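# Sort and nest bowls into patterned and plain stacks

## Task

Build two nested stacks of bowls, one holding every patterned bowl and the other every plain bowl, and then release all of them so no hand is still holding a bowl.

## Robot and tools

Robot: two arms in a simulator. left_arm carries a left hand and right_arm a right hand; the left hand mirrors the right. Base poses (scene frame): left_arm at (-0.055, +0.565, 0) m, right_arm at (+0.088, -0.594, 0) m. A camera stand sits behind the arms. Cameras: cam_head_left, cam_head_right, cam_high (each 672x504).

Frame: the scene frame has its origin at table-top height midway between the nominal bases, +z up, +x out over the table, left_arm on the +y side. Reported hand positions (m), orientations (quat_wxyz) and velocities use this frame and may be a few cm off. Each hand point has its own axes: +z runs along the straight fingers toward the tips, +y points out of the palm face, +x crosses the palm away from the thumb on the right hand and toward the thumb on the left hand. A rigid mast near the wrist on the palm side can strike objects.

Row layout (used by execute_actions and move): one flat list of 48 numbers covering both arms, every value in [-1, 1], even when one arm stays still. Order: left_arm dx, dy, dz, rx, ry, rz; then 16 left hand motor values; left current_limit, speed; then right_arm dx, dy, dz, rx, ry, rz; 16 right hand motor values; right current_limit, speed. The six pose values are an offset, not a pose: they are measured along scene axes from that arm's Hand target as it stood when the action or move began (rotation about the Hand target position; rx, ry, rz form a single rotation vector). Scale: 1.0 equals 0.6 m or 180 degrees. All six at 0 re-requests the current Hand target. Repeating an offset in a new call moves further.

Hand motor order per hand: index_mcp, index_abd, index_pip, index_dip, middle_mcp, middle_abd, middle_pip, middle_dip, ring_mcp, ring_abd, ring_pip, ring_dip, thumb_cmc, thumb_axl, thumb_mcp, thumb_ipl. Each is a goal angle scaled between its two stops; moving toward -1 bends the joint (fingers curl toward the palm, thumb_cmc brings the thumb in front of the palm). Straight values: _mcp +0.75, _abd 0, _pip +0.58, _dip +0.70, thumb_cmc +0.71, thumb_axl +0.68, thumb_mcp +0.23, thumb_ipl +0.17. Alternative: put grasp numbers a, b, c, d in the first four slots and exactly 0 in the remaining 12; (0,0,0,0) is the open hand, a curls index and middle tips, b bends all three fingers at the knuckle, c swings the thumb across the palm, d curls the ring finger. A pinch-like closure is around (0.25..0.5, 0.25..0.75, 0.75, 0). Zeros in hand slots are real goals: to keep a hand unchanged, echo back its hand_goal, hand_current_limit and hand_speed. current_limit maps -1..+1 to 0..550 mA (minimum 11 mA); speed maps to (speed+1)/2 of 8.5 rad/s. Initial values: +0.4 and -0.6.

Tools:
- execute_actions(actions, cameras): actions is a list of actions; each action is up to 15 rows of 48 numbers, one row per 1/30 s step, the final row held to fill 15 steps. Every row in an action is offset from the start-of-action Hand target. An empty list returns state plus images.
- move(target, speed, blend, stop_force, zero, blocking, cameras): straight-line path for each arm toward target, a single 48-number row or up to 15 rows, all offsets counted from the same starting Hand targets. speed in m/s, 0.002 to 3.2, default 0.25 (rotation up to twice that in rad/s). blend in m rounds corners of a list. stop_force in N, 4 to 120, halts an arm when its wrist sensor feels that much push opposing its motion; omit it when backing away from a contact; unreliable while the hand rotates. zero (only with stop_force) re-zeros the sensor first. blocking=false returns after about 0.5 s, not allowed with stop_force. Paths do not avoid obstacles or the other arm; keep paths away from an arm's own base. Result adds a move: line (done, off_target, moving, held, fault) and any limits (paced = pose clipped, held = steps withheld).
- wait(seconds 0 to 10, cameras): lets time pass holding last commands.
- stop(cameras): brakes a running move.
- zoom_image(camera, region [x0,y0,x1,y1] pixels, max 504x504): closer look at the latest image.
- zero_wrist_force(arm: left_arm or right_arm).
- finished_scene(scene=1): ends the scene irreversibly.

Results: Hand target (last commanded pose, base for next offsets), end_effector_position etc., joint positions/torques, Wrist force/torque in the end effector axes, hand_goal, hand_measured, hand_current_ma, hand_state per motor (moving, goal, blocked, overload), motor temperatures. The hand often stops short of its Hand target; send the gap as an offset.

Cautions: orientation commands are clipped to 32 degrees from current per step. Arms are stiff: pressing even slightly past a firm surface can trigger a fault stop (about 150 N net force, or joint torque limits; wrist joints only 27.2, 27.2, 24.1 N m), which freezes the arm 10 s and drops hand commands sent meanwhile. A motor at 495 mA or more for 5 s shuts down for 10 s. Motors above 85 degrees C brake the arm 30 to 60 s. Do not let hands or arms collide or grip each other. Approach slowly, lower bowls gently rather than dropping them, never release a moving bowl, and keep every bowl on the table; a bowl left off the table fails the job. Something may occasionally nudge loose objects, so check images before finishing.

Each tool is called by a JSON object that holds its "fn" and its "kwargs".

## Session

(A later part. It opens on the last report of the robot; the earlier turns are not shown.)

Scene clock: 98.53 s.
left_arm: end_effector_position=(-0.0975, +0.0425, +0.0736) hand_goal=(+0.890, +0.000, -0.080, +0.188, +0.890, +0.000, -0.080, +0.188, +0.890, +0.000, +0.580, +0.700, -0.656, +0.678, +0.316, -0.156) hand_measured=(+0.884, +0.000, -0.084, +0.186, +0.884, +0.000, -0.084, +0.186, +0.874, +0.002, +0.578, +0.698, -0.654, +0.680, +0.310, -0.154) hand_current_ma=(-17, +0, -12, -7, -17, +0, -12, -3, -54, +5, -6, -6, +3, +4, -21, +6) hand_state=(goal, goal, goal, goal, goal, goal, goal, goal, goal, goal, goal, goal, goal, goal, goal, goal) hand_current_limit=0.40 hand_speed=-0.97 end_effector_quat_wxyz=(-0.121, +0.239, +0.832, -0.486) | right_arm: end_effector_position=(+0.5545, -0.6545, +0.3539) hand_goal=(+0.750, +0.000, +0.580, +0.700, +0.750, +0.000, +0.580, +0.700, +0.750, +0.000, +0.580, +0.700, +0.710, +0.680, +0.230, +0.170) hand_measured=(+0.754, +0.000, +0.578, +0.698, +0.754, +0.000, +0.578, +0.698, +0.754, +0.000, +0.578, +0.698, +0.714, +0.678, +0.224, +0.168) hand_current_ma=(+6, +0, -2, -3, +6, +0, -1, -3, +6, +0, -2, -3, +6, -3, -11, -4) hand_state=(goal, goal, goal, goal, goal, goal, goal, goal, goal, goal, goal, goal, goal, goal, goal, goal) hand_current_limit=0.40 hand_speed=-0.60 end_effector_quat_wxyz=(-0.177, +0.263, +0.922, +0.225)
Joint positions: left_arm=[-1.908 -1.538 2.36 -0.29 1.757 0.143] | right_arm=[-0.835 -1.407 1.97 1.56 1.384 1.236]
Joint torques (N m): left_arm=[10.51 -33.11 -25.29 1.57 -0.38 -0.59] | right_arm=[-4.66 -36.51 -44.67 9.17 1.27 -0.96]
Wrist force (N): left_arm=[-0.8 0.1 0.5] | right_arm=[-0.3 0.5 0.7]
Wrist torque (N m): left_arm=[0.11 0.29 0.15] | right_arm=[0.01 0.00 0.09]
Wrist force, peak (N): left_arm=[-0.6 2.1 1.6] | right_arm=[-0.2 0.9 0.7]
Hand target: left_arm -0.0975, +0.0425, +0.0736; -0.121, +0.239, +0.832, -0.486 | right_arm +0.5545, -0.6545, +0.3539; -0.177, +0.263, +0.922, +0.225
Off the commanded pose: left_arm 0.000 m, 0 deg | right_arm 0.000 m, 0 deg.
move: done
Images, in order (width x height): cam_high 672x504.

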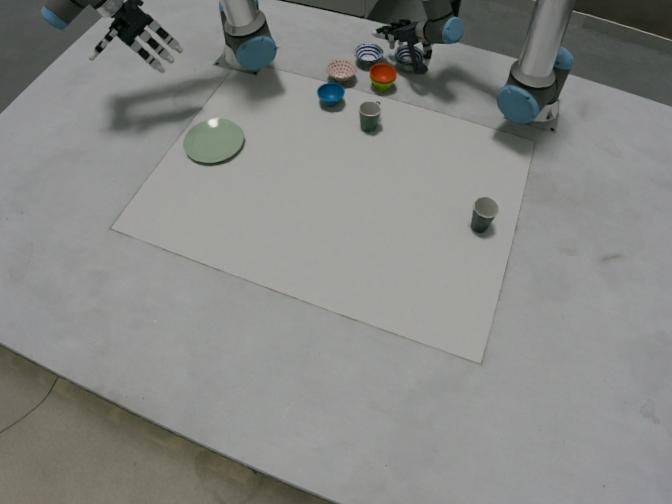

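{"fn": "move", "kwargs": {"target": [[0,0,0.1667,0,0,0, 0.89,0,-0.08,0.1885,0.89,0,-0.08,0.1885,0.89,0,0.58,0.70,-0.657,0.678,0.315,-0.156, 0.4,-0.9, -0.0871,0.4204,-0.0417,-0.0085,0.2748,-0.2874, 0.89,0,-0.08,0.1885,0.89,0,-0.08,0.1885,0.754,0,-0.883,-0.754,-0.657,0.678,0.315,-0.156, 0.4,-0.6],[0.7458,0.5125,0.3833,0,0,0.45, 0.89,0,-0.08,0.1885,0.89,0,-0.08,0.1885,0.89,0,0.58,0.70,-0.657,0.678,0.315,-0.156, 0.4,-0.9, -0.1742,0.8408,-0.0833,-0.0169,0.5496,-0.5748, 0.89,0,-0.08,0.1885,0.89,0,-0.08,0.1885,0.754,0,-0.883,-0.754,-0.657,0.678,0.315,-0.156, 0.4,-0.6]], "speed": [0.2,0.4], "blend": [0.03,0], "cameras": ["all"]}}

Scene clock: 107.67 s.
left_arm: end_effector_position=(+0.3500, +0.3500, +0.3036) hand_goal=(+0.890, +0.000, -0.080, +0.188, +0.890, +0.000, -0.080, +0.188, +0.890, +0.000, +0.580, +0.700, -0.656, +0.678, +0.316, -0.156) hand_measured=(+0.884, +0.000, -0.084, +0.186, +0.884, +0.000, -0.084, +0.186, +0.874, +0.002, +0.578, +0.698, -0.654, +0.680, +0.310, -0.154) hand_current_ma=(-19, +0, -11, -7, -19, +0, -10, -3, -54, +4, -6, -6, +3, +4, -19, +6) hand_state=(goal, goal, goal, goal, goal, goal, goal, goal, goal, goal, goal, goal, goal, goal, goal, goal) hand_current_limit=0.40 hand_speed=-0.90 end_effector_quat_wxyz=(+0.223, -0.359, +0.788, -0.448) | right_arm: end_effector_position=(+0.4500, -0.1500, +0.3039) hand_goal=(+0.890, +0.000, -0.080, +0.188, +0.890, +0.000, -0.080, +0.188, +0.754, +0.000, -0.882, -0.754, -0.656, +0.678, +0.316, -0.156) hand_measured=(+0.884, +0.000, -0.078, +0.190, +0.884, +0.000, -0.078, +0.192, +0.750, +0.000, -0.876, -0.752, -0.652, +0.678, +0.310, -0.154) hand_current_ma=(-12, +0, +2, +3, -12, +0, +1, +4, -5, +0, +9, +3, +7, +0, -13, +2) hand_state=(goal, goal, goal, goal, goal, goal, goal, goal, goal, goal, goal, goal, goal, goal, goal, goal) hand_current_limit=0.40 hand_speed=-0.60 end_effector_quat_wxyz=(-0.501, +0.866, +0.000, +0.001)
Joint positions: left_arm=[-0.963 -1.992 2.232 0.297 1.351 -0.094] | right_arm=[0.242 -1.518 1.963 0.732 0.571 5.17]
Joint torques (N m): left_arm=[12.53 9.85 -55.92 -0.6 1.63 1.12] | right_arm=[13.75 -58.9 -24.44 0.74 1.03 2.83]
Wrist force (N): left_arm=[-0.8 -0.2 0.3] | right_arm=[-0.9 -0.6 0.2]
Wrist torque (N m): left_arm=[0.07 0.29 0.16] | right_arm=[0.27 0.06 0.28]
Wrist force, peak (N): left_arm=[-2.7 -0.2 0.1] | right_arm=[-1.5 -1.0 0.1]
Hand target: left_arm +0.3500, +0.3500, +0.3036; +0.223, -0.359, +0.788, -0.448 | right_arm +0.4500, -0.1500, +0.3039; -0.500, +0.866, +0.000, +0.001
Off the commanded pose: left_arm 0.000 m, 0 deg | right_arm 0.000 m, 0 deg.
move: done

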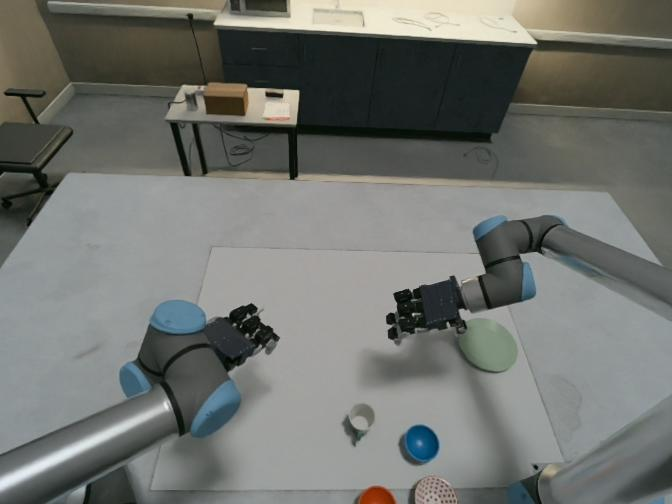

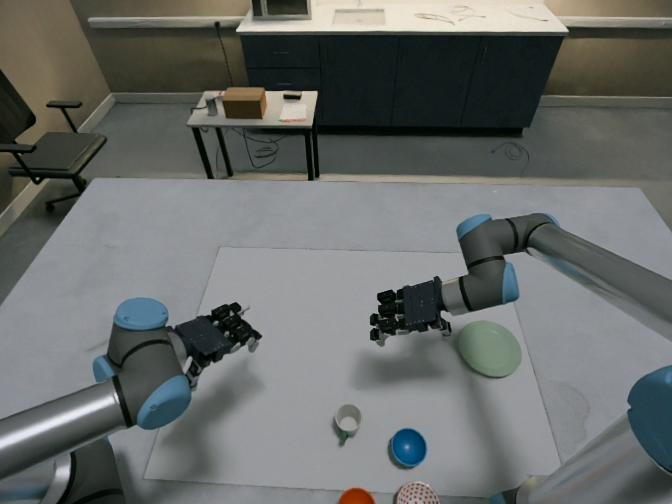

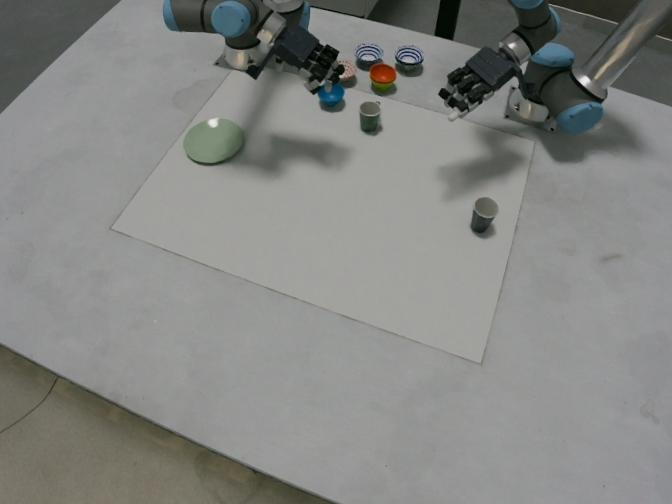

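{"fn": "move", "kwargs": {"target": [[0,0,0,0,0,0, 0.89,0,-0.08,0.1885,0.89,0,-0.08,0.1885,0.89,0,0.58,0.70,-0.657,0.678,0.315,-0.156, 0.4,-0.9, -0.8433,0.0742,-0.1733,0,0,0, 0.89,0,-0.08,0.1885,0.89,0,-0.08,0.1885,0.754,0,-0.883,-0.754,-0.657,0.678,0.315,-0.156, 0.4,-0.6],[0,0,0,0,0,0, 0.89,0,-0.08,0.1885,0.89,0,-0.08,0.1885,0.89,0,0.58,0.70,-0.657,0.678,0.315,-0.156, 0.4,-0.9, -0.8433,0.0742,-0.34,0,0,0, 0.89,0,-0.08,0.1885,0.89,0,-0.08,0.1885,0.754,0,-0.883,-0.754,-0.657,0.678,0.315,-0.156, 0.4,-0.6]], "speed": [0.35,0.12], "blend": [0.03,0], "cameras": ["cam_high"]}}

{"fn": "zoom_image", "kwargs": {"camera": "cam_high", "region": [320, 20, 440, 116]}}

Scene clock: 111.03 s.
left_arm: end_effector_position=(+0.3500, +0.3500, +0.3036) hand_goal=(+0.890, +0.000, -0.080, +0.188, +0.890, +0.000, -0.080, +0.188, +0.890, +0.000, +0.580, +0.700, -0.656, +0.678, +0.316, -0.156) hand_measured=(+0.884, +0.000, -0.084, +0.186, +0.884, +0.000, -0.084, +0.186, +0.874, +0.002, +0.578, +0.698, -0.654, +0.680, +0.310, -0.154) hand_current_ma=(-19, +0, -11, -7, -19, +0, -10, -3, -54, +4, -6, -6, +3, +4, -19, +6) hand_state=(goal, goal, goal, goal, goal, goal, goal, goal, goal, goal, goal, goal, goal, goal, goal, goal) hand_current_limit=0.40 hand_speed=-0.90 end_effector_quat_wxyz=(+0.223, -0.359, +0.788, -0.448) | right_arm: end_effector_position=(-0.0560, -0.1055, +0.1000) hand_goal=(+0.890, +0.000, -0.080, +0.188, +0.890, +0.000, -0.080, +0.188, +0.754, +0.000, -0.882, -0.754, -0.656, +0.678, +0.316, -0.156) hand_measured=(+0.882, +0.000, -0.078, +0.190, +0.882, +0.000, -0.080, +0.192, +0.750, +0.000, -0.876, -0.752, -0.654, +0.678, +0.310, -0.154) hand_current_ma=(-14, +0, +1, +3, -15, +0, +1, +4, -7, +0, +9, +3, +3, +0, -10, +2) hand_state=(goal, goal, goal, goal, goal, goal, goal, goal, goal, goal, goal, goal, goal, goal, goal, goal) hand_current_limit=0.40 hand_speed=-0.60 end_effector_quat_wxyz=(-0.500, +0.866, +0.000, +0.001)
Joint positions: left_arm=[-0.963 -1.992 2.232 0.297 1.351 -0.094] | right_arm=[1.403 -1.678 2.428 -0.221 1.426 6.197]
Joint torques (N m): left_arm=[12.45 9.17 -55.36 -0.62 1.27 1.05] | right_arm=[10.74 -14.12 -20.01 -2.24 2.04 2.89]
Wrist force (N): left_arm=[-0.6 0.1 0.2] | right_arm=[-0.6 -0.7 0.1]
Wrist torque (N m): left_arm=[0.12 0.26 0.17] | right_arm=[0.20 0.07 0.31]
Wrist force, peak (N): left_arm=[-1.0 -0.3 0.9] | right_arm=[-3.2 0.4 -1.7]
Hand target: left_arm +0.3500, +0.3500, +0.3036; +0.223, -0.359, +0.788, -0.448 | right_arm -0.0560, -0.1055, +0.0999; -0.500, +0.866, +0.000, +0.001
Off the commanded pose: left_arm 0.000 m, 0 deg | right_arm 0.000 m, 0 deg.
move: done
Images, in order (width x height): cam_high 672x504.

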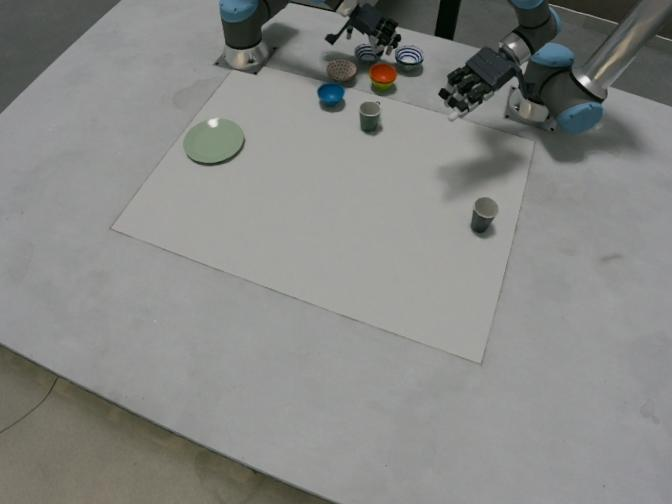

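Scaled by 4.200.

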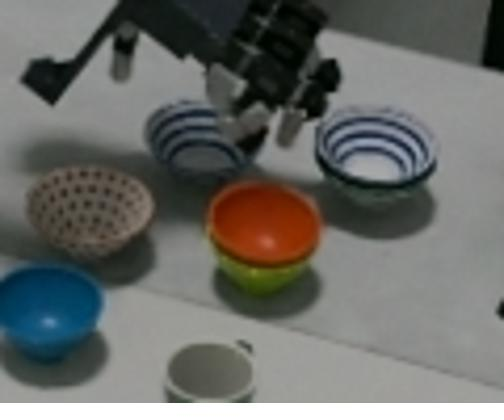

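{"fn": "zoom_image", "kwargs": {"camera": "cam_high", "region": [345, 20, 405, 68]}}

Scaled by 8.400.

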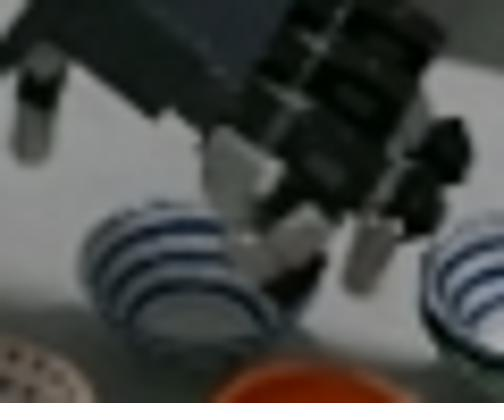

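{"fn": "move", "kwargs": {"target": [0,0,0,0,0,0, 0.89,0,-0.08,0.1885,0.89,0,-0.08,0.1885,0.89,0,0.58,0.70,-0.657,0.678,0.315,-0.156, 0.4,-0.9, 0,0,-0.0883,0,0,0, 0.89,0,-0.08,0.1885,0.89,0,-0.08,0.1885,0.754,0,-0.883,-0.754,-0.657,0.678,0.315,-0.156, 0.4,-0.9], "speed": 0.08, "stop_force": 8}}

{"fn": "move", "kwargs": {"target": [0,0,0,0,0,0, 0.89,0,-0.08,0.1885,0.89,0,-0.08,0.1885,0.89,0,0.58,0.70,-0.657,0.678,0.315,-0.156, 0.4,-0.9, 0,0,0,0,0,0, 0.89,0,-0.42,0.116,0.89,0,-0.42,0.116,0.754,0,-0.883,-0.754,-0.657,0.678,0.113,-0.156, 0.4,-0.92], "speed": 0.05, "cameras": ["cam_high"]}}

{"fn": "zoom_image", "kwargs": {"camera": "cam_high", "region": [345, 25, 405, 73]}}

Scene clock: 114.00 s.
left_arm: end_effector_position=(+0.3500, +0.3500, +0.3036) hand_goal=(+0.890, +0.000, -0.080, +0.188, +0.890, +0.000, -0.080, +0.188, +0.890, +0.000, +0.580, +0.700, -0.656, +0.678, +0.316, -0.156) hand_measured=(+0.884, +0.000, -0.084, +0.186, +0.884, +0.000, -0.084, +0.186, +0.874, +0.002, +0.578, +0.698, -0.654, +0.680, +0.310, -0.154) hand_current_ma=(-19, +0, -11, -7, -19, +0, -10, -3, -54, +4, -6, -6, +3, +4, -19, +6) hand_state=(goal, goal, goal, goal, goal, goal, goal, goal, goal, goal, goal, goal, goal, goal, goal, goal) hand_current_limit=0.40 hand_speed=-0.90 end_effector_quat_wxyz=(+0.223, -0.359, +0.788, -0.448) | right_arm: end_effector_position=(-0.0560, -0.1055, +0.0469) hand_goal=(+0.890, +0.000, -0.080, +0.188, +0.890, +0.000, -0.080, +0.188, +0.754, +0.000, -0.882, -0.754, -0.656, +0.678, +0.316, -0.156) hand_measured=(+0.896, +0.000, -0.080, +0.190, +0.882, +0.000, -0.080, +0.192, +0.750, +0.000, -0.876, -0.752, -0.654, +0.678, +0.310, -0.154) hand_current_ma=(+12, +0, +0, +3, -15, +0, +1, +4, -7, +0, +9, +3, +3, +0, -10, +2) hand_state=(goal, goal, goal, goal, goal, goal, goal, goal, goal, goal, goal, goal, goal, goal, goal, goal) hand_current_limit=0.40 hand_speed=-0.90 end_effector_quat_wxyz=(-0.500, +0.866, +0.000, +0.001)
Joint positions: left_arm=[-0.963 -1.992 2.232 0.297 1.351 -0.094] | right_arm=[1.403 -1.578 2.474 -0.367 1.426 6.197]
Joint torques (N m): left_arm=[13.76 10.75 -55.76 -0.76 1.35 1.17] | right_arm=[11.36 -14.14 -15.5 -2.19 2.47 2.62]
Wrist force (N): left_arm=[-0.6 -0.3 0.0] | right_arm=[-0.6 -1.4 -1.5]
Wrist torque (N m): left_arm=[0.08 0.26 0.17] | right_arm=[0.52 0.03 0.34]
Wrist force, peak (N): left_arm=[-1.0 -0.2 0.4] | right_arm=[-0.7 -1.8 -1.7]
Hand target: left_arm +0.3500, +0.3500, +0.3036; +0.223, -0.359, +0.788, -0.448 | right_arm -0.0560, -0.1055, +0.0469; -0.500, +0.866, +0.000, +0.001
Off the commanded pose: left_arm 0.000 m, 0 deg | right_arm 0.000 m, 0 deg.
move: done

Scene clock: 115.43 s.
left_arm: end_effector_position=(+0.3500, +0.3500, +0.3036) hand_goal=(+0.890, +0.000, -0.080, +0.188, +0.890, +0.000, -0.080, +0.188, +0.890, +0.000, +0.580, +0.700, -0.656, +0.678, +0.316, -0.156) hand_measured=(+0.884, +0.000, -0.084, +0.186, +0.884, +0.000, -0.084, +0.186, +0.874, +0.002, +0.578, +0.698, -0.654, +0.680, +0.310, -0.154) hand_current_ma=(-19, +0, -11, -7, -19, +0, -10, -3, -54, +4, -6, -6, +3, +4, -19, +6) hand_state=(goal, goal, goal, goal, goal, goal, goal, goal, goal, goal, goal, goal, goal, goal, goal, goal) hand_current_limit=0.40 hand_speed=-0.90 end_effector_quat_wxyz=(+0.223, -0.359, +0.788, -0.448) | right_arm: end_effector_position=(-0.0560, -0.1055, +0.0469) hand_goal=(+0.890, +0.000, -0.420, +0.116, +0.890, +0.000, -0.420, +0.116, +0.754, +0.000, -0.882, -0.754, -0.656, +0.678, +0.114, -0.156) hand_measured=(+0.900, +0.000, -0.396, +0.118, +0.898, +0.000, -0.376, +0.128, +0.750, +0.000, -0.876, -0.752, -0.650, +0.678, +0.132, -0.148) hand_current_ma=(+19, +0, +52, +4, +16, +0, +117, +22, -7, +0, +9, +3, +11, +0, +48, +18) hand_state=(goal, goal, blocked, goal, goal, goal, blocked, goal, goal, goal, goal, goal, goal, goal, goal, goal) hand_current_limit=0.40 hand_speed=-0.92 end_effector_quat_wxyz=(-0.500, +0.866, +0.000, +0.001)
Joint positions: left_arm=[-0.963 -1.992 2.232 0.297 1.351 -0.094] | right_arm=[1.403 -1.578 2.474 -0.367 1.426 6.197]
Joint torques (N m): left_arm=[13.79 8.77 -55.41 -0.73 1.32 1.02] | right_arm=[11.77 -14.86 -16.83 -1.26 2.28 2.58]
Wrist force (N): left_arm=[-0.6 -0.3 0.0] | right_arm=[-0.4 0.3 0.8]
Wrist torque (N m): left_arm=[0.08 0.25 0.18] | right_arm=[0.38 0.04 0.35]
Wrist force, peak (N): left_arm=[-0.8 -0.6 0.4] | right_arm=[-0.5 -1.8 -1.8]
Hand target: left_arm +0.3500, +0.3500, +0.3036; +0.223, -0.359, +0.788, -0.448 | right_arm -0.0560, -0.1055, +0.0469; -0.500, +0.866, +0.000, +0.001
Off the commanded pose: left_arm 0.000 m, 0 deg | right_arm 0.000 m, 0 deg.
move: done
Images, in order (width x height): cam_high 672x504.

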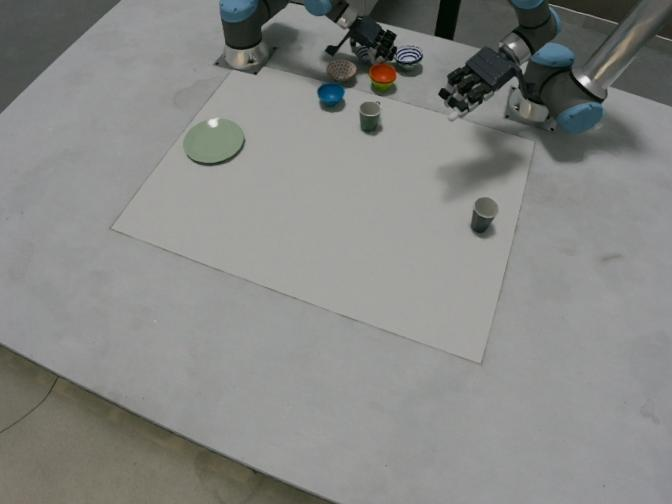

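Scaled by 8.400.

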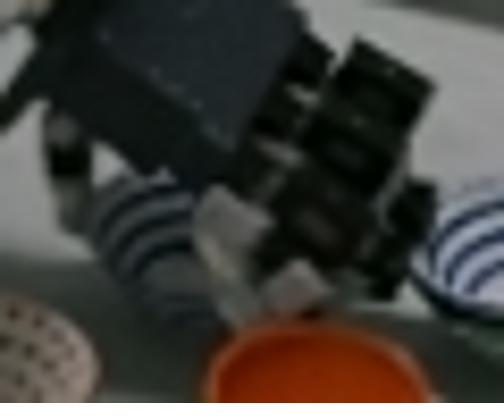

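{"fn": "wait", "kwargs": {"seconds": 0, "cameras": ["all"]}}

Scene clock: 117.00 s.
left_arm: end_effector_position=(+0.3500, +0.3500, +0.3036) hand_goal=(+0.890, +0.000, -0.080, +0.188, +0.890, +0.000, -0.080, +0.188, +0.890, +0.000, +0.580, +0.700, -0.656, +0.678, +0.316, -0.156) hand_measured=(+0.884, +0.000, -0.084, +0.186, +0.884, +0.000, -0.084, +0.186, +0.874, +0.002, +0.578, +0.698, -0.654, +0.680, +0.310, -0.154) hand_current_ma=(-19, +0, -11, -7, -19, +0, -10, -3, -54, +4, -6, -6, +3, +4, -19, +6) hand_state=(goal, goal, goal, goal, goal, goal, goal, goal, goal, goal, goal, goal, goal, goal, goal, goal) hand_current_limit=0.40 hand_speed=-0.90 end_effector_quat_wxyz=(+0.223, -0.359, +0.788, -0.448) | right_arm: end_effector_position=(-0.0560, -0.1055, +0.0469) hand_goal=(+0.890, +0.000, -0.420, +0.116, +0.890, +0.000, -0.420, +0.116, +0.754, +0.000, -0.882, -0.754, -0.656, +0.678, +0.114, -0.156) hand_measured=(+0.900, +0.000, -0.396, +0.118, +0.898, +0.000, -0.376, +0.128, +0.750, +0.000, -0.876, -0.752, -0.650, +0.678, +0.132, -0.148) hand_current_ma=(+19, +0, +52, +4, +16, +0, +117, +22, -7, +0, +9, +3, +11, +0, +48, +18) hand_state=(goal, goal, blocked, goal, goal, goal, blocked, goal, goal, goal, goal, goal, goal, goal, goal, goal) hand_current_limit=0.40 hand_speed=-0.92 end_effector_quat_wxyz=(-0.500, +0.866, +0.000, +0.001)
Joint positions: left_arm=[-0.963 -1.992 2.232 0.297 1.351 -0.094] | right_arm=[1.403 -1.578 2.474 -0.367 1.426 6.197]
Joint torques (N m): left_arm=[14.22 9.34 -55.47 -0.58 1.34 1.02] | right_arm=[11.61 -18.64 -19.06 -0.27 2.14 2.62]
Wrist force (N): left_arm=[-0.3 0.1 0.1] | right_arm=[-0.7 0.4 0.9]
Wrist torque (N m): left_arm=[0.13 0.22 0.19] | right_arm=[0.40 0.07 0.33]
Wrist force, peak (N): left_arm=[-0.9 -0.3 0.5] | right_arm=[-0.7 0.4 0.9]
Hand target: left_arm +0.3500, +0.3500, +0.3036; +0.223, -0.359, +0.788, -0.448 | right_arm -0.0560, -0.1055, +0.0469; -0.500, +0.866, +0.000, +0.001
Off the commanded pose: left_arm 0.000 m, 0 deg | right_arm 0.000 m, 0 deg.

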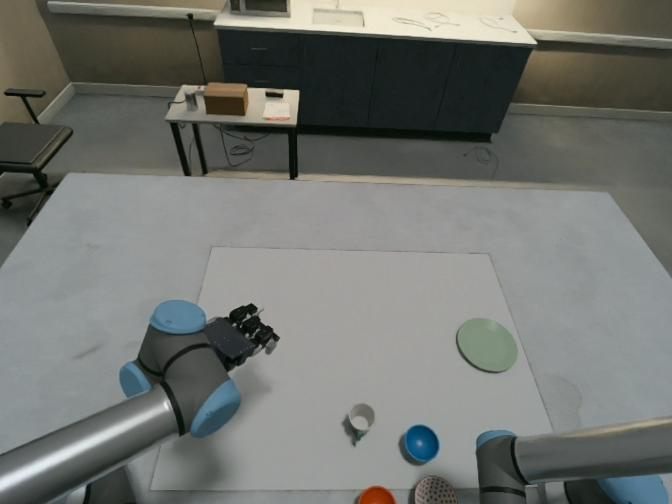

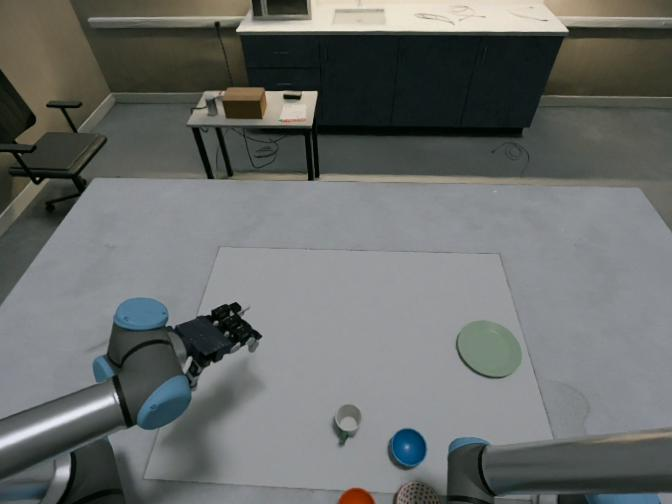

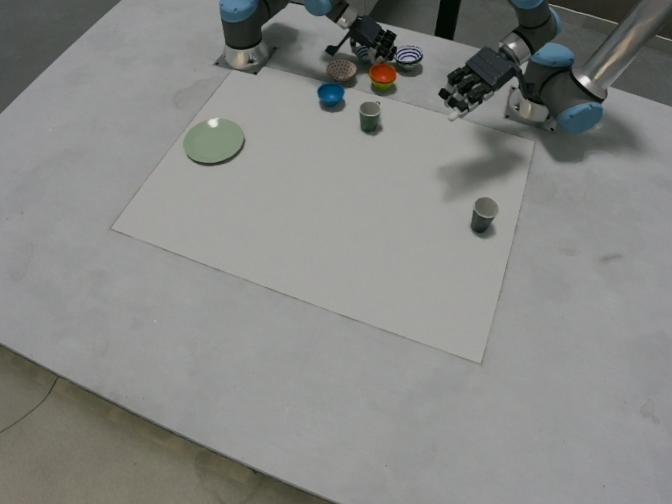

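{"fn": "zoom_image", "kwargs": {"camera": "cam_high", "region": [300, 0, 460, 120]}}

{"fn": "move", "kwargs": {"target": [0,0,0,0,0,0,0.89,0,-0.08,0.1885,0.89,0,-0.08,0.1885,0.89,0,0.58,0.70,-0.657,0.678,0.315,-0.156,0.4,-0.9,0,0,0,0,0,0,0.89,0,-0.45,0.116,0.89,0,-0.45,0.116,0.754,0,-0.883,-0.754,-0.657,0.678,0.09,-0.156,0.4,-0.92], "speed": 0.1, "cameras": ["cam_high"]}}

Scaled by 3.150.

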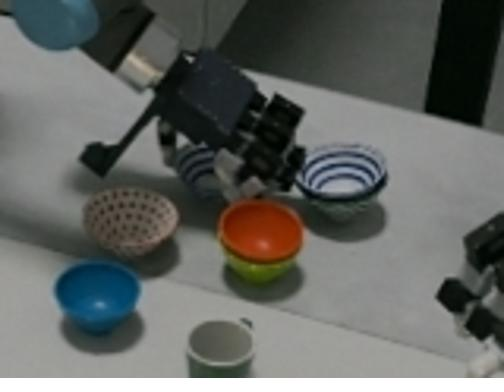

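Scene clock: 117.60 s.
left_arm: end_effector_position=(+0.3500, +0.3500, +0.3036) hand_goal=(+0.890, +0.000, -0.080, +0.188, +0.890, +0.000, -0.080, +0.188, +0.890, +0.000, +0.580, +0.700, -0.656, +0.678, +0.316, -0.156) hand_measured=(+0.884, +0.000, -0.084, +0.186, +0.884, +0.000, -0.084, +0.186, +0.874, +0.002, +0.578, +0.698, -0.654, +0.680, +0.310, -0.154) hand_current_ma=(-19, +0, -11, -7, -19, +0, -10, -3, -54, +4, -6, -6, +3, +4, -19, +6) hand_state=(goal, goal, goal, goal, goal, goal, goal, goal, goal, goal, goal, goal, goal, goal, goal, goal) hand_current_limit=0.40 hand_speed=-0.90 end_effector_quat_wxyz=(+0.223, -0.359, +0.788, -0.448) | right_arm: end_effector_position=(-0.0560, -0.1055, +0.0469) hand_goal=(+0.890, +0.000, -0.450, +0.116, +0.890, +0.000, -0.450, +0.116, +0.754, +0.000, -0.882, -0.754, -0.656, +0.678, +0.090, -0.156) hand_measured=(+0.904, +0.000, -0.412, +0.118, +0.906, +0.000, -0.396, +0.130, +0.750, +0.000, -0.876, -0.752, -0.648, +0.678, +0.132, -0.144) hand_current_ma=(+30, +0, +99, +4, +34, +0, +154, +29, -7, +0, +9, +3, +13, +0, +152, +32) hand_state=(goal, goal, blocked, goal, goal, goal, blocked, goal, goal, goal, goal, goal, goal, goal, blocked, goal) hand_current_limit=0.40 hand_speed=-0.92 end_effector_quat_wxyz=(-0.500, +0.866, +0.000, +0.001)
Joint positions: left_arm=[-0.963 -1.992 2.232 0.297 1.351 -0.094] | right_arm=[1.403 -1.578 2.474 -0.367 1.426 6.197]
Joint torques (N m): left_arm=[11.87 9.29 -55.47 -0.55 1.42 1.31] | right_arm=[10.4 -21.1 -21.02 -0.01 2.29 2.66]
Wrist force (N): left_arm=[-0.7 -0.3 0.7] | right_arm=[-0.8 0.4 1.0]
Wrist torque (N m): left_arm=[0.01 0.28 0.17] | right_arm=[0.39 0.08 0.32]
Wrist force, peak (N): left_arm=[-0.5 -0.3 0.9] | right_arm=[-0.8 0.4 1.0]
Hand target: left_arm +0.3500, +0.3500, +0.3036; +0.223, -0.359, +0.788, -0.448 | right_arm -0.0560, -0.1055, +0.0469; -0.500, +0.866, +0.000, +0.001
Off the commanded pose: left_arm 0.000 m, 0 deg | right_arm 0.000 m, 0 deg.
move: done
Images, in order (width x height): cam_high 672x504.

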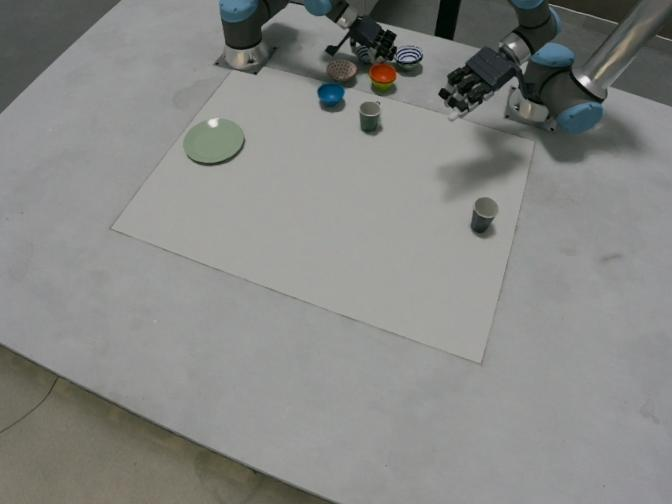

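{"fn": "move", "kwargs": {"target": [0,0,0,0,0,0,0.89,0,-0.08,0.1885,0.89,0,-0.08,0.1885,0.89,0,0.58,0.70,-0.657,0.678,0.315,-0.156,0.4,-0.9,0,0,0.0667,0,0,0,0.89,0,-0.45,0.116,0.89,0,-0.45,0.116,0.754,0,-0.883,-0.754,-0.657,0.678,0.09,-0.156,0.4,-0.92], "speed": 0.1, "cameras": ["cam_high"]}}

{"fn": "zoom_image", "kwargs": {"camera": "cam_high", "region": [320, 0, 440, 90]}}

Scene clock: 118.93 s.
left_arm: end_effector_position=(+0.3500, +0.3500, +0.3036) hand_goal=(+0.890, +0.000, -0.080, +0.188, +0.890, +0.000, -0.080, +0.188, +0.890, +0.000, +0.580, +0.700, -0.656, +0.678, +0.316, -0.156) hand_measured=(+0.884, +0.000, -0.084, +0.186, +0.884, +0.000, -0.084, +0.186, +0.874, +0.002, +0.578, +0.698, -0.654, +0.680, +0.310, -0.154) hand_current_ma=(-19, +0, -11, -7, -19, +0, -10, -3, -54, +4, -6, -6, +3, +4, -19, +6) hand_state=(goal, goal, goal, goal, goal, goal, goal, goal, goal, goal, goal, goal, goal, goal, goal, goal) hand_current_limit=0.40 hand_speed=-0.90 end_effector_quat_wxyz=(+0.223, -0.359, +0.788, -0.448) | right_arm: end_effector_position=(-0.0560, -0.1055, +0.0868) hand_goal=(+0.890, +0.000, -0.450, +0.116, +0.890, +0.000, -0.450, +0.116, +0.754, +0.000, -0.882, -0.754, -0.656, +0.678, +0.090, -0.156) hand_measured=(+0.904, +0.000, -0.414, +0.120, +0.906, +0.000, -0.400, +0.132, +0.750, +0.000, -0.876, -0.752, -0.648, +0.678, +0.132, -0.142) hand_current_ma=(+30, +0, +89, +7, +37, +0, +141, +30, -7, +0, +8, +3, +14, +0, +152, +37) hand_state=(goal, goal, blocked, goal, goal, goal, blocked, goal, goal, goal, goal, goal, goal, goal, blocked, goal) hand_current_limit=0.40 hand_speed=-0.92 end_effector_quat_wxyz=(-0.500, +0.866, +0.000, +0.001)
Joint positions: left_arm=[-0.963 -1.992 2.232 0.297 1.351 -0.094] | right_arm=[1.403 -1.655 2.44 -0.257 1.426 6.197]
Joint torques (N m): left_arm=[14.06 7.68 -55.77 -0.66 1.61 0.96] | right_arm=[-6.92 -39.92 -45.1 3 -2.03 -0.39]
Wrist force (N): left_arm=[-0.9 -0.3 0.3] | right_arm=[-0.4 1.3 1.1]
Wrist torque (N m): left_arm=[0.06 0.29 0.15] | right_arm=[0.27 0.04 0.33]
Wrist force, peak (N): left_arm=[-1.1 0.2 0.2] | right_arm=[-1.1 2.8 0.8]
Hand target: left_arm +0.3500, +0.3500, +0.3036; +0.223, -0.359, +0.788, -0.448 | right_arm -0.0560, -0.1055, +0.0869; -0.500, +0.866, +0.000, +0.001
Off the commanded pose: left_arm 0.000 m, 0 deg | right_arm 0.000 m, 0 deg.
move: done
Images, in order (width x height): cam_high 672x504.

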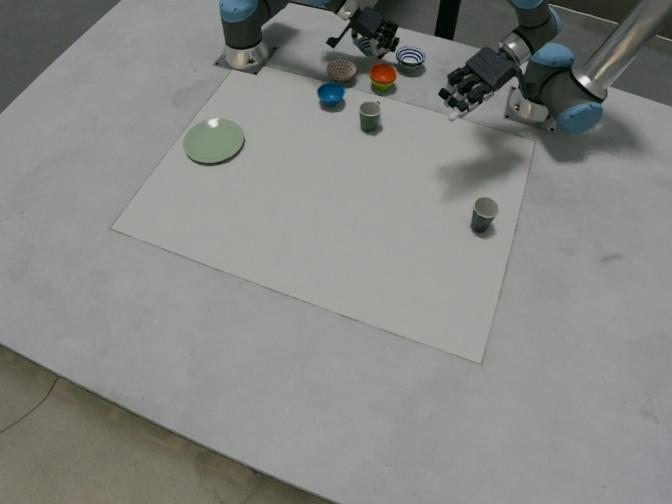

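Scaled by 4.200.

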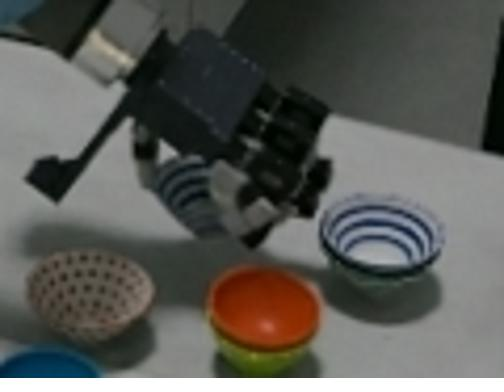

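{"fn": "move", "kwargs": {"target": [[0,0,0,0,0,0,0.89,0,-0.08,0.1885,0.89,0,-0.08,0.1885,0.89,0,0.58,0.70,-0.657,0.678,0.315,-0.156,0.4,-0.9,0,0,0.1052,0,0,0,0.89,0,-0.45,0.116,0.89,0,-0.45,0.116,0.754,0,-0.883,-0.754,-0.657,0.678,0.09,-0.156,0.4,-0.92],[0,0,0,0,0,0,0.89,0,-0.08,0.1885,0.89,0,-0.08,0.1885,0.89,0,0.58,0.70,-0.657,0.678,0.315,-0.156,0.4,-0.9,-0.0625,0.2672,0.1052,0,0,0,0.89,0,-0.45,0.116,0.89,0,-0.45,0.116,0.754,0,-0.883,-0.754,-0.657,0.678,0.09,-0.156,0.4,-0.92],[0,0,0,0,0,0,0.89,0,-0.08,0.1885,0.89,0,-0.08,0.1885,0.89,0,0.58,0.70,-0.657,0.678,0.315,-0.156,0.4,-0.9,-0.0625,0.2672,0.0518,0,0,0,0.89,0,-0.45,0.116,0.89,0,-0.45,0.116,0.754,0,-0.883,-0.754,-0.657,0.678,0.09,-0.156,0.4,-0.92]], "speed": [0.2,0.2,0.1], "blend": [0.02,0.02,0], "cameras": ["cam_high"]}}

{"fn": "zoom_image", "kwargs": {"camera": "cam_high", "region": [330, 0, 450, 90]}}

Scene clock: 121.57 s.
left_arm: end_effector_position=(+0.3500, +0.3500, +0.3036) hand_goal=(+0.890, +0.000, -0.080, +0.188, +0.890, +0.000, -0.080, +0.188, +0.890, +0.000, +0.580, +0.700, -0.656, +0.678, +0.316, -0.156) hand_measured=(+0.884, +0.000, -0.084, +0.186, +0.884, +0.000, -0.084, +0.186, +0.874, +0.002, +0.578, +0.698, -0.654, +0.680, +0.310, -0.154) hand_current_ma=(-19, +0, -11, -7, -19, +0, -10, -3, -54, +4, -6, -6, +3, +4, -19, +6) hand_state=(goal, goal, goal, goal, goal, goal, goal, goal, goal, goal, goal, goal, goal, goal, goal, goal) hand_current_limit=0.40 hand_speed=-0.90 end_effector_quat_wxyz=(+0.223, -0.359, +0.788, -0.448) | right_arm: end_effector_position=(-0.0935, +0.0548, +0.1182) hand_goal=(+0.890, +0.000, -0.450, +0.116, +0.890, +0.000, -0.450, +0.116, +0.754, +0.000, -0.882, -0.754, -0.656, +0.678, +0.090, -0.156) hand_measured=(+0.904, +0.000, -0.416, +0.122, +0.908, +0.000, -0.402, +0.132, +0.750, +0.000, -0.876, -0.752, -0.648, +0.678, +0.132, -0.142) hand_current_ma=(+26, +0, +87, +9, +38, +0, +136, +31, -7, +0, +8, +3, +14, +0, +152, +40) hand_state=(goal, goal, blocked, goal, goal, goal, blocked, goal, goal, goal, goal, goal, goal, goal, blocked, goal) hand_current_limit=0.40 hand_speed=-0.92 end_effector_quat_wxyz=(-0.500, +0.866, +0.000, +0.001)
Joint positions: left_arm=[-0.963 -1.992 2.232 0.297 1.351 -0.094] | right_arm=[1.543 -1.416 2.114 -0.175 1.547 6.267]
Joint torques (N m): left_arm=[12.68 8.25 -56.28 -0.54 1.27 1.37] | right_arm=[11.9 -43.25 -23.68 -3.51 2.48 2.76]
Wrist force (N): left_arm=[-0.6 -0.1 0.0] | right_arm=[-0.6 1.0 0.7]
Wrist torque (N m): left_arm=[0.10 0.26 0.17] | right_arm=[0.30 0.00 0.33]
Wrist force, peak (N): left_arm=[-1.3 -0.3 0.0] | right_arm=[-0.9 2.5 1.8]
Hand target: left_arm +0.3500, +0.3500, +0.3036; +0.223, -0.359, +0.788, -0.448 | right_arm -0.0935, +0.0548, +0.1180; -0.500, +0.866, +0.000, +0.001
Off the commanded pose: left_arm 0.000 m, 0 deg | right_arm 0.000 m, 0 deg.
move: done; blend cut to 0.016 m at target 2
Images, in order (width x height): cam_high 672x504.

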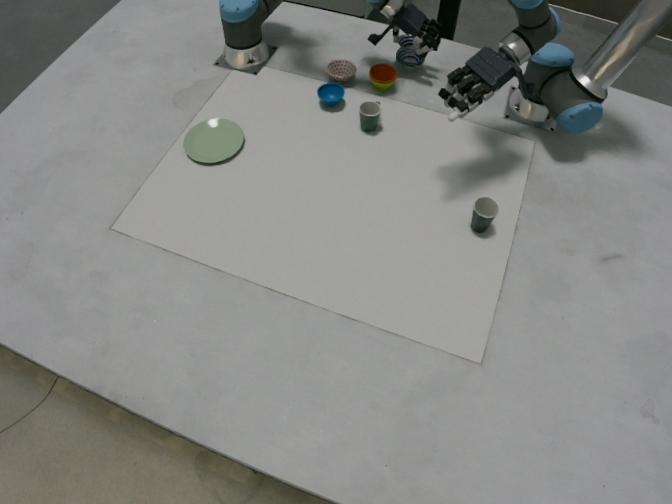

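Scaled by 4.200.

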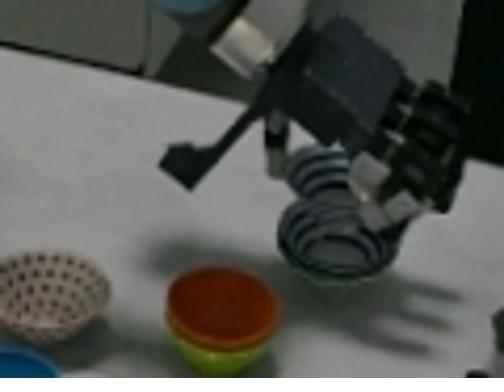

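{"fn": "move", "kwargs": {"target": [0,0,0,0,0,0,0.89,0,-0.08,0.1885,0.89,0,-0.08,0.1885,0.89,0,0.58,0.70,-0.657,0.678,0.315,-0.156,0.4,-0.9,0,0,-0.075,0,0,0,0.89,0,-0.45,0.116,0.89,0,-0.45,0.116,0.754,0,-0.883,-0.754,-0.657,0.678,0.09,-0.156,0.4,-0.92], "speed": 0.022, "stop_force": 4, "cameras": ["cam_high"]}}

{"fn": "zoom_image", "kwargs": {"camera": "cam_high", "region": [330, 0, 450, 90]}}

Scene clock: 124.67 s.
left_arm: end_effector_position=(+0.3500, +0.3500, +0.3036) hand_goal=(+0.890, +0.000, -0.080, +0.188, +0.890, +0.000, -0.080, +0.188, +0.890, +0.000, +0.580, +0.700, -0.656, +0.678, +0.316, -0.156) hand_measured=(+0.884, +0.000, -0.084, +0.186, +0.884, +0.000, -0.084, +0.186, +0.874, +0.002, +0.578, +0.698, -0.654, +0.680, +0.310, -0.154) hand_current_ma=(-19, +0, -11, -7, -19, +0, -10, -3, -54, +4, -6, -6, +3, +4, -19, +6) hand_state=(goal, goal, goal, goal, goal, goal, goal, goal, goal, goal, goal, goal, goal, goal, goal, goal) hand_current_limit=0.40 hand_speed=-0.90 end_effector_quat_wxyz=(+0.223, -0.359, +0.788, -0.448) | right_arm: end_effector_position=(-0.0935, +0.0548, +0.0823) hand_goal=(+0.890, +0.000, -0.450, +0.116, +0.890, +0.000, -0.450, +0.116, +0.754, +0.000, -0.882, -0.754, -0.656, +0.678, +0.090, -0.156) hand_measured=(+0.908, +0.000, -0.426, +0.120, +0.918, +0.000, -0.414, +0.128, +0.750, +0.000, -0.876, -0.752, -0.648, +0.678, +0.132, -0.140) hand_current_ma=(+41, +0, +54, +4, +70, +0, +90, +24, -7, +0, +8, +3, +14, +0, +152, +46) hand_state=(goal, goal, blocked, goal, blocked, goal, blocked, goal, goal, goal, goal, goal, goal, goal, blocked, goal) hand_current_limit=0.40 hand_speed=-0.92 end_effector_quat_wxyz=(-0.500, +0.866, +0.000, +0.001)
Joint positions: left_arm=[-0.963 -1.992 2.232 0.297 1.351 -0.094] | right_arm=[1.543 -1.37 2.14 -0.248 1.547 6.267]
Joint torques (N m): left_arm=[11.16 8.83 -55.94 -0.81 1.13 1.1] | right_arm=[6.92 -66.57 -45.39 1.7 1.94 1.49]
Wrist force (N): left_arm=[-1.1 -0.5 0.4] | right_arm=[-0.8 1.0 0.2]
Wrist torque (N m): left_arm=[0.02 0.32 0.14] | right_arm=[0.30 0.04 0.31]
Wrist force, peak (N): left_arm=[-1.1 -0.5 0.4] | right_arm=[-0.7 -4.7 -1.9]
Hand target: left_arm +0.3500, +0.3500, +0.3036; +0.223, -0.359, +0.788, -0.448 | right_arm -0.0935, +0.0548, +0.0823; -0.500, +0.866, +0.000, +0.001 (not the last commanded pose)
Off the commanded pose: left_arm 0.000 m, 0 deg | right_arm 0.009 m, 0 deg.
move: contact (right_arm)
Images, in order (width x height): cam_high 672x504.

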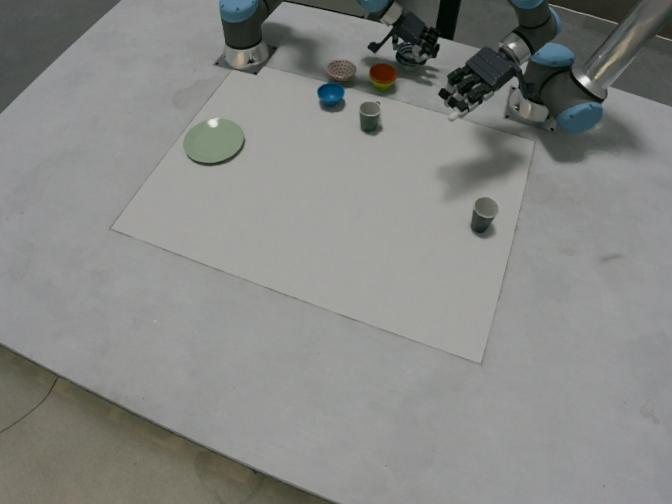

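Scaled by 4.200.

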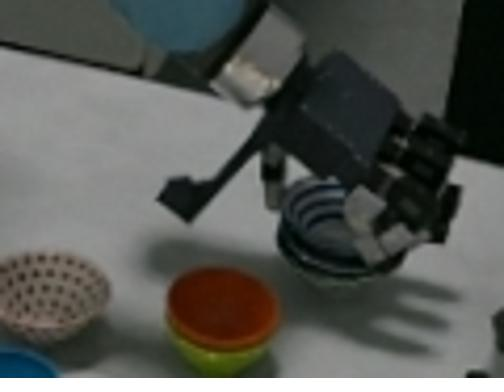

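{"fn": "move", "kwargs": {"target": [0,0,0,0,0,0,0.89,0,-0.08,0.1885,0.89,0,-0.08,0.1885,0.89,0,0.58,0.70,-0.657,0.678,0.315,-0.156,0.4,-0.9,0,0,0,0,0,0,0.89,0,-0.3,0.116,0.89,0,-0.3,0.116,0.754,0,-0.883,-0.754,-0.657,0.678,0.2,-0.156,0.4,-0.97], "speed": 0.05, "cameras": ["cam_high"]}}

{"fn": "zoom_image", "kwargs": {"camera": "cam_high", "region": [330, 0, 450, 90]}}

Scene clock: 126.53 s.
left_arm: end_effector_position=(+0.3500, +0.3500, +0.3036) hand_goal=(+0.890, +0.000, -0.080, +0.188, +0.890, +0.000, -0.080, +0.188, +0.890, +0.000, +0.580, +0.700, -0.656, +0.678, +0.316, -0.156) hand_measured=(+0.884, +0.000, -0.084, +0.186, +0.884, +0.000, -0.084, +0.186, +0.874, +0.002, +0.578, +0.698, -0.654, +0.680, +0.310, -0.154) hand_current_ma=(-19, +0, -11, -7, -19, +0, -10, -3, -54, +4, -6, -6, +3, +4, -19, +6) hand_state=(goal, goal, goal, goal, goal, goal, goal, goal, goal, goal, goal, goal, goal, goal, goal, goal) hand_current_limit=0.40 hand_speed=-0.90 end_effector_quat_wxyz=(+0.223, -0.359, +0.788, -0.448) | right_arm: end_effector_position=(-0.0935, +0.0548, +0.0824) hand_goal=(+0.890, +0.000, -0.300, +0.116, +0.890, +0.000, -0.300, +0.116, +0.754, +0.000, -0.882, -0.754, -0.656, +0.678, +0.200, -0.156) hand_measured=(+0.884, +0.000, -0.304, +0.114, +0.894, +0.000, -0.318, +0.106, +0.750, +0.000, -0.876, -0.752, -0.652, +0.678, +0.194, -0.154) hand_current_ma=(-9, +0, -6, -3, +8, +0, -37, -18, -7, +0, +8, +3, +6, +0, -10, +3) hand_state=(goal, goal, goal, goal, goal, goal, goal, goal, goal, goal, goal, goal, goal, goal, goal, goal) hand_current_limit=0.40 hand_speed=-0.97 end_effector_quat_wxyz=(-0.500, +0.866, +0.000, +0.001)
Joint positions: left_arm=[-0.963 -1.992 2.232 0.297 1.351 -0.094] | right_arm=[1.543 -1.37 2.14 -0.248 1.547 6.267]
Joint torques (N m): left_arm=[14.29 9.95 -56.15 -0.92 1.65 0.93] | right_arm=[5.23 -58.1 -37.48 1.66 1.9 1.76]
Wrist force (N): left_arm=[-0.4 -0.6 0.1] | right_arm=[-0.6 -3.0 -1.3]
Wrist torque (N m): left_arm=[0.03 0.23 0.20] | right_arm=[0.41 0.06 0.26]
Wrist force, peak (N): left_arm=[-0.9 -0.2 0.5] | right_arm=[-0.9 -3.8 -1.2]
Hand target: left_arm +0.3500, +0.3500, +0.3036; +0.223, -0.359, +0.788, -0.448 | right_arm -0.0935, +0.0548, +0.0823; -0.500, +0.866, +0.000, +0.001
Off the commanded pose: left_arm 0.000 m, 0 deg | right_arm 0.000 m, 0 deg.
move: done
Images, in order (width x height): cam_high 672x504.

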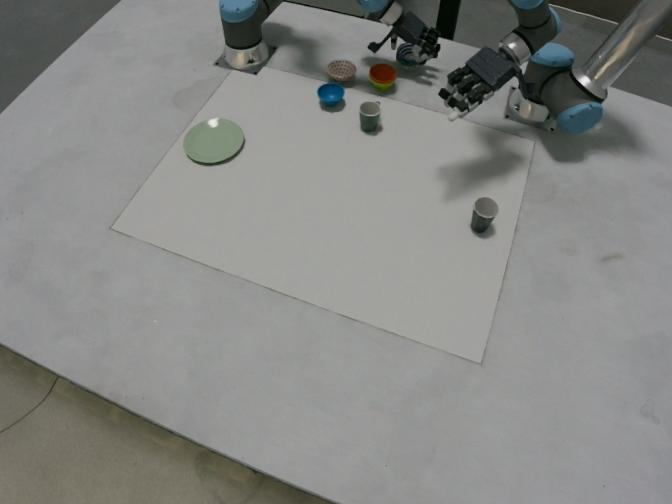

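Scaled by 4.200.

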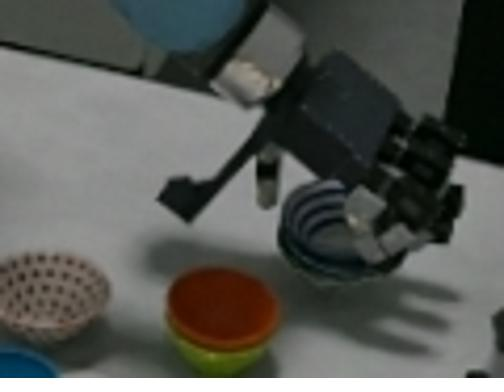

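{"fn": "move", "kwargs": {"target": [0,0,0,0,0,0,0.89,0,-0.08,0.1885,0.89,0,-0.08,0.1885,0.89,0,0.58,0.70,-0.657,0.678,0.315,-0.156,0.4,-0.9,0,0,0,0,0,0,0.89,0,-0.08,0.1885,0.89,0,-0.08,0.1885,0.754,0,-0.883,-0.754,-0.657,0.678,0.315,-0.156,0.4,-0.96], "speed": 0.05, "cameras": ["cam_high"]}}

{"fn": "zoom_image", "kwargs": {"camera": "cam_high", "region": [330, 0, 450, 90]}}

Scene clock: 128.47 s.
left_arm: end_effector_position=(+0.3500, +0.3500, +0.3036) hand_goal=(+0.890, +0.000, -0.080, +0.188, +0.890, +0.000, -0.080, +0.188, +0.890, +0.000, +0.580, +0.700, -0.656, +0.678, +0.316, -0.156) hand_measured=(+0.884, +0.000, -0.084, +0.186, +0.884, +0.000, -0.084, +0.186, +0.874, +0.002, +0.578, +0.698, -0.654, +0.680, +0.310, -0.154) hand_current_ma=(-19, +0, -11, -7, -19, +0, -10, -3, -54, +4, -6, -6, +3, +4, -19, +6) hand_state=(goal, goal, goal, goal, goal, goal, goal, goal, goal, goal, goal, goal, goal, goal, goal, goal) hand_current_limit=0.40 hand_speed=-0.90 end_effector_quat_wxyz=(+0.223, -0.359, +0.788, -0.448) | right_arm: end_effector_position=(-0.0935, +0.0548, +0.0824) hand_goal=(+0.890, +0.000, -0.080, +0.188, +0.890, +0.000, -0.080, +0.188, +0.754, +0.000, -0.882, -0.754, -0.656, +0.678, +0.316, -0.156) hand_measured=(+0.884, +0.000, -0.086, +0.186, +0.884, +0.000, -0.084, +0.184, +0.750, +0.000, -0.876, -0.752, -0.652, +0.678, +0.310, -0.154) hand_current_ma=(-11, +0, -8, -3, -11, +0, -6, -4, -7, +0, +8, +3, +6, +0, -14, +3) hand_state=(goal, goal, goal, goal, goal, goal, goal, goal, goal, goal, goal, goal, goal, goal, goal, goal) hand_current_limit=0.40 hand_speed=-0.96 end_effector_quat_wxyz=(-0.500, +0.866, +0.000, +0.001)
Joint positions: left_arm=[-0.963 -1.992 2.232 0.297 1.351 -0.094] | right_arm=[1.543 -1.37 2.14 -0.248 1.547 6.267]
Joint torques (N m): left_arm=[12.52 8.82 -55.64 -0.83 1.43 1.07] | right_arm=[5.28 -49.35 -27.66 1.61 1.89 1.75]
Wrist force (N): left_arm=[-0.5 -0.4 0.3] | right_arm=[-0.7 -0.7 0.0]
Wrist torque (N m): left_arm=[0.05 0.25 0.19] | right_arm=[0.25 0.02 0.31]
Wrist force, peak (N): left_arm=[-1.2 -0.1 0.4] | right_arm=[-0.5 -3.1 -1.1]
Hand target: left_arm +0.3500, +0.3500, +0.3036; +0.223, -0.359, +0.788, -0.448 | right_arm -0.0935, +0.0548, +0.0823; -0.500, +0.866, +0.000, +0.001
Off the commanded pose: left_arm 0.000 m, 0 deg | right_arm 0.000 m, 0 deg.
move: done
Images, in order (width x height): cam_high 672x504.

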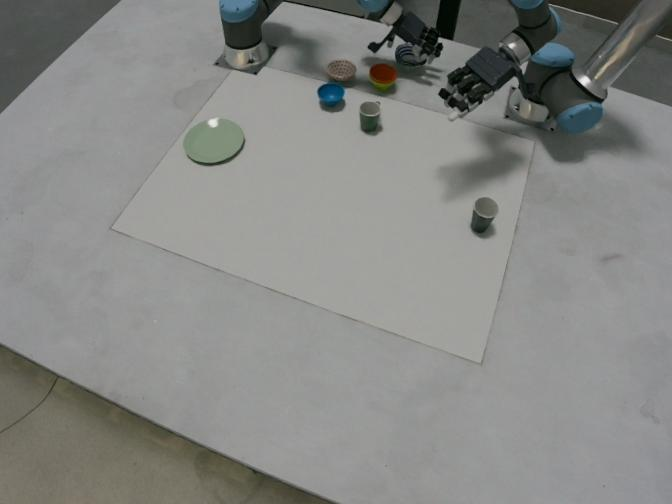

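Scaled by 4.200.

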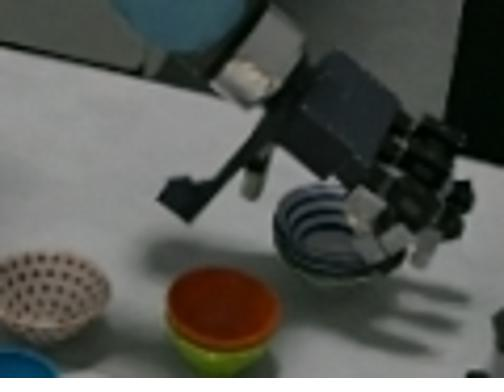

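{"fn": "move", "kwargs": {"target": [0,0,0,0,0,0,0.89,0,-0.08,0.1885,0.89,0,-0.08,0.1885,0.89,0,0.58,0.70,-0.657,0.678,0.315,-0.156,0.4,-0.9,0,0,0.13,0,0,0,0.89,0,-0.08,0.1885,0.89,0,-0.08,0.1885,0.754,0,-0.883,-0.754,-0.657,0.678,0.315,-0.156,0.4,-0.92], "speed": 0.12, "cameras": ["cam_high"]}}

{"fn": "zoom_image", "kwargs": {"camera": "cam_high", "region": [310, 20, 440, 120]}}

Scene clock: 129.90 s.
left_arm: end_effector_position=(+0.3500, +0.3500, +0.3036) hand_goal=(+0.890, +0.000, -0.080, +0.188, +0.890, +0.000, -0.080, +0.188, +0.890, +0.000, +0.580, +0.700, -0.656, +0.678, +0.316, -0.156) hand_measured=(+0.884, +0.000, -0.084, +0.186, +0.884, +0.000, -0.084, +0.186, +0.874, +0.002, +0.578, +0.698, -0.654, +0.680, +0.310, -0.154) hand_current_ma=(-19, +0, -11, -7, -19, +0, -10, -3, -54, +4, -6, -6, +3, +4, -19, +6) hand_state=(goal, goal, goal, goal, goal, goal, goal, goal, goal, goal, goal, goal, goal, goal, goal, goal) hand_current_limit=0.40 hand_speed=-0.90 end_effector_quat_wxyz=(+0.223, -0.359, +0.788, -0.448) | right_arm: end_effector_position=(-0.0935, +0.0548, +0.1602) hand_goal=(+0.890, +0.000, -0.080, +0.188, +0.890, +0.000, -0.080, +0.188, +0.754, +0.000, -0.882, -0.754, -0.656, +0.678, +0.316, -0.156) hand_measured=(+0.882, +0.000, -0.086, +0.186, +0.882, +0.000, -0.084, +0.184, +0.750, +0.000, -0.876, -0.752, -0.652, +0.678, +0.310, -0.154) hand_current_ma=(-13, +0, -8, -3, -13, +0, -6, -4, -7, +0, +8, +3, +6, +0, -13, +3) hand_state=(goal, goal, goal, goal, goal, goal, goal, goal, goal, goal, goal, goal, goal, goal, goal, goal) hand_current_limit=0.40 hand_speed=-0.92 end_effector_quat_wxyz=(-0.500, +0.866, +0.000, +0.001)
Joint positions: left_arm=[-0.963 -1.992 2.232 0.297 1.351 -0.094] | right_arm=[1.543 -1.464 2.078 -0.091 1.547 6.267]
Joint torques (N m): left_arm=[12.57 8.88 -55.65 -0.75 1.49 0.9] | right_arm=[-5.87 -63.25 -48.68 3.5 -1.62 -0.33]
Wrist force (N): left_arm=[-0.8 0.0 0.6] | right_arm=[-0.5 -0.5 -0.7]
Wrist torque (N m): left_arm=[0.06 0.29 0.16] | right_arm=[0.33 0.02 0.34]
Wrist force, peak (N): left_arm=[-0.8 -0.1 0.6] | right_arm=[-0.8 -1.5 0.7]
Hand target: left_arm +0.3500, +0.3500, +0.3036; +0.223, -0.359, +0.788, -0.448 | right_arm -0.0935, +0.0548, +0.1603; -0.500, +0.866, +0.000, +0.001
Off the commanded pose: left_arm 0.000 m, 0 deg | right_arm 0.000 m, 0 deg.
move: done
Images, in order (width x height): cam_high 672x504.

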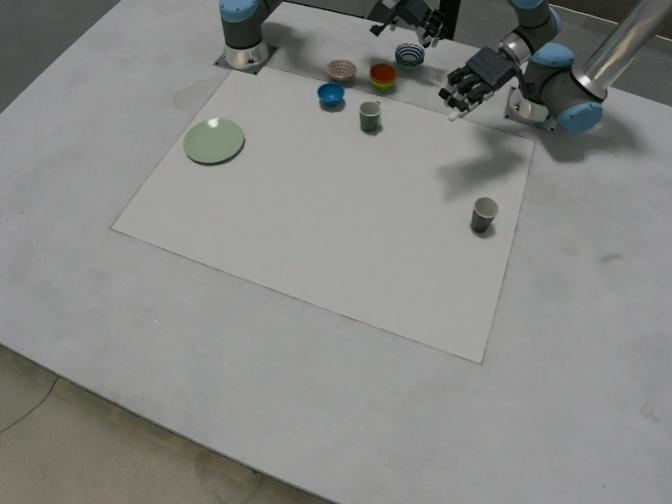

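Scaled by 3.877.

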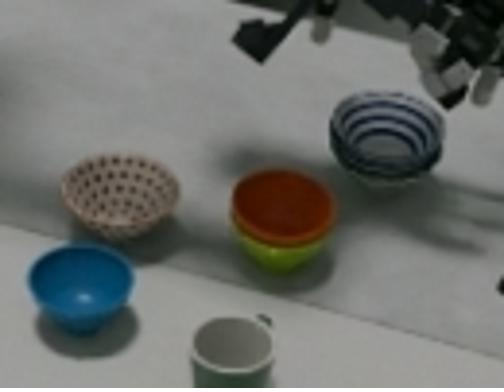

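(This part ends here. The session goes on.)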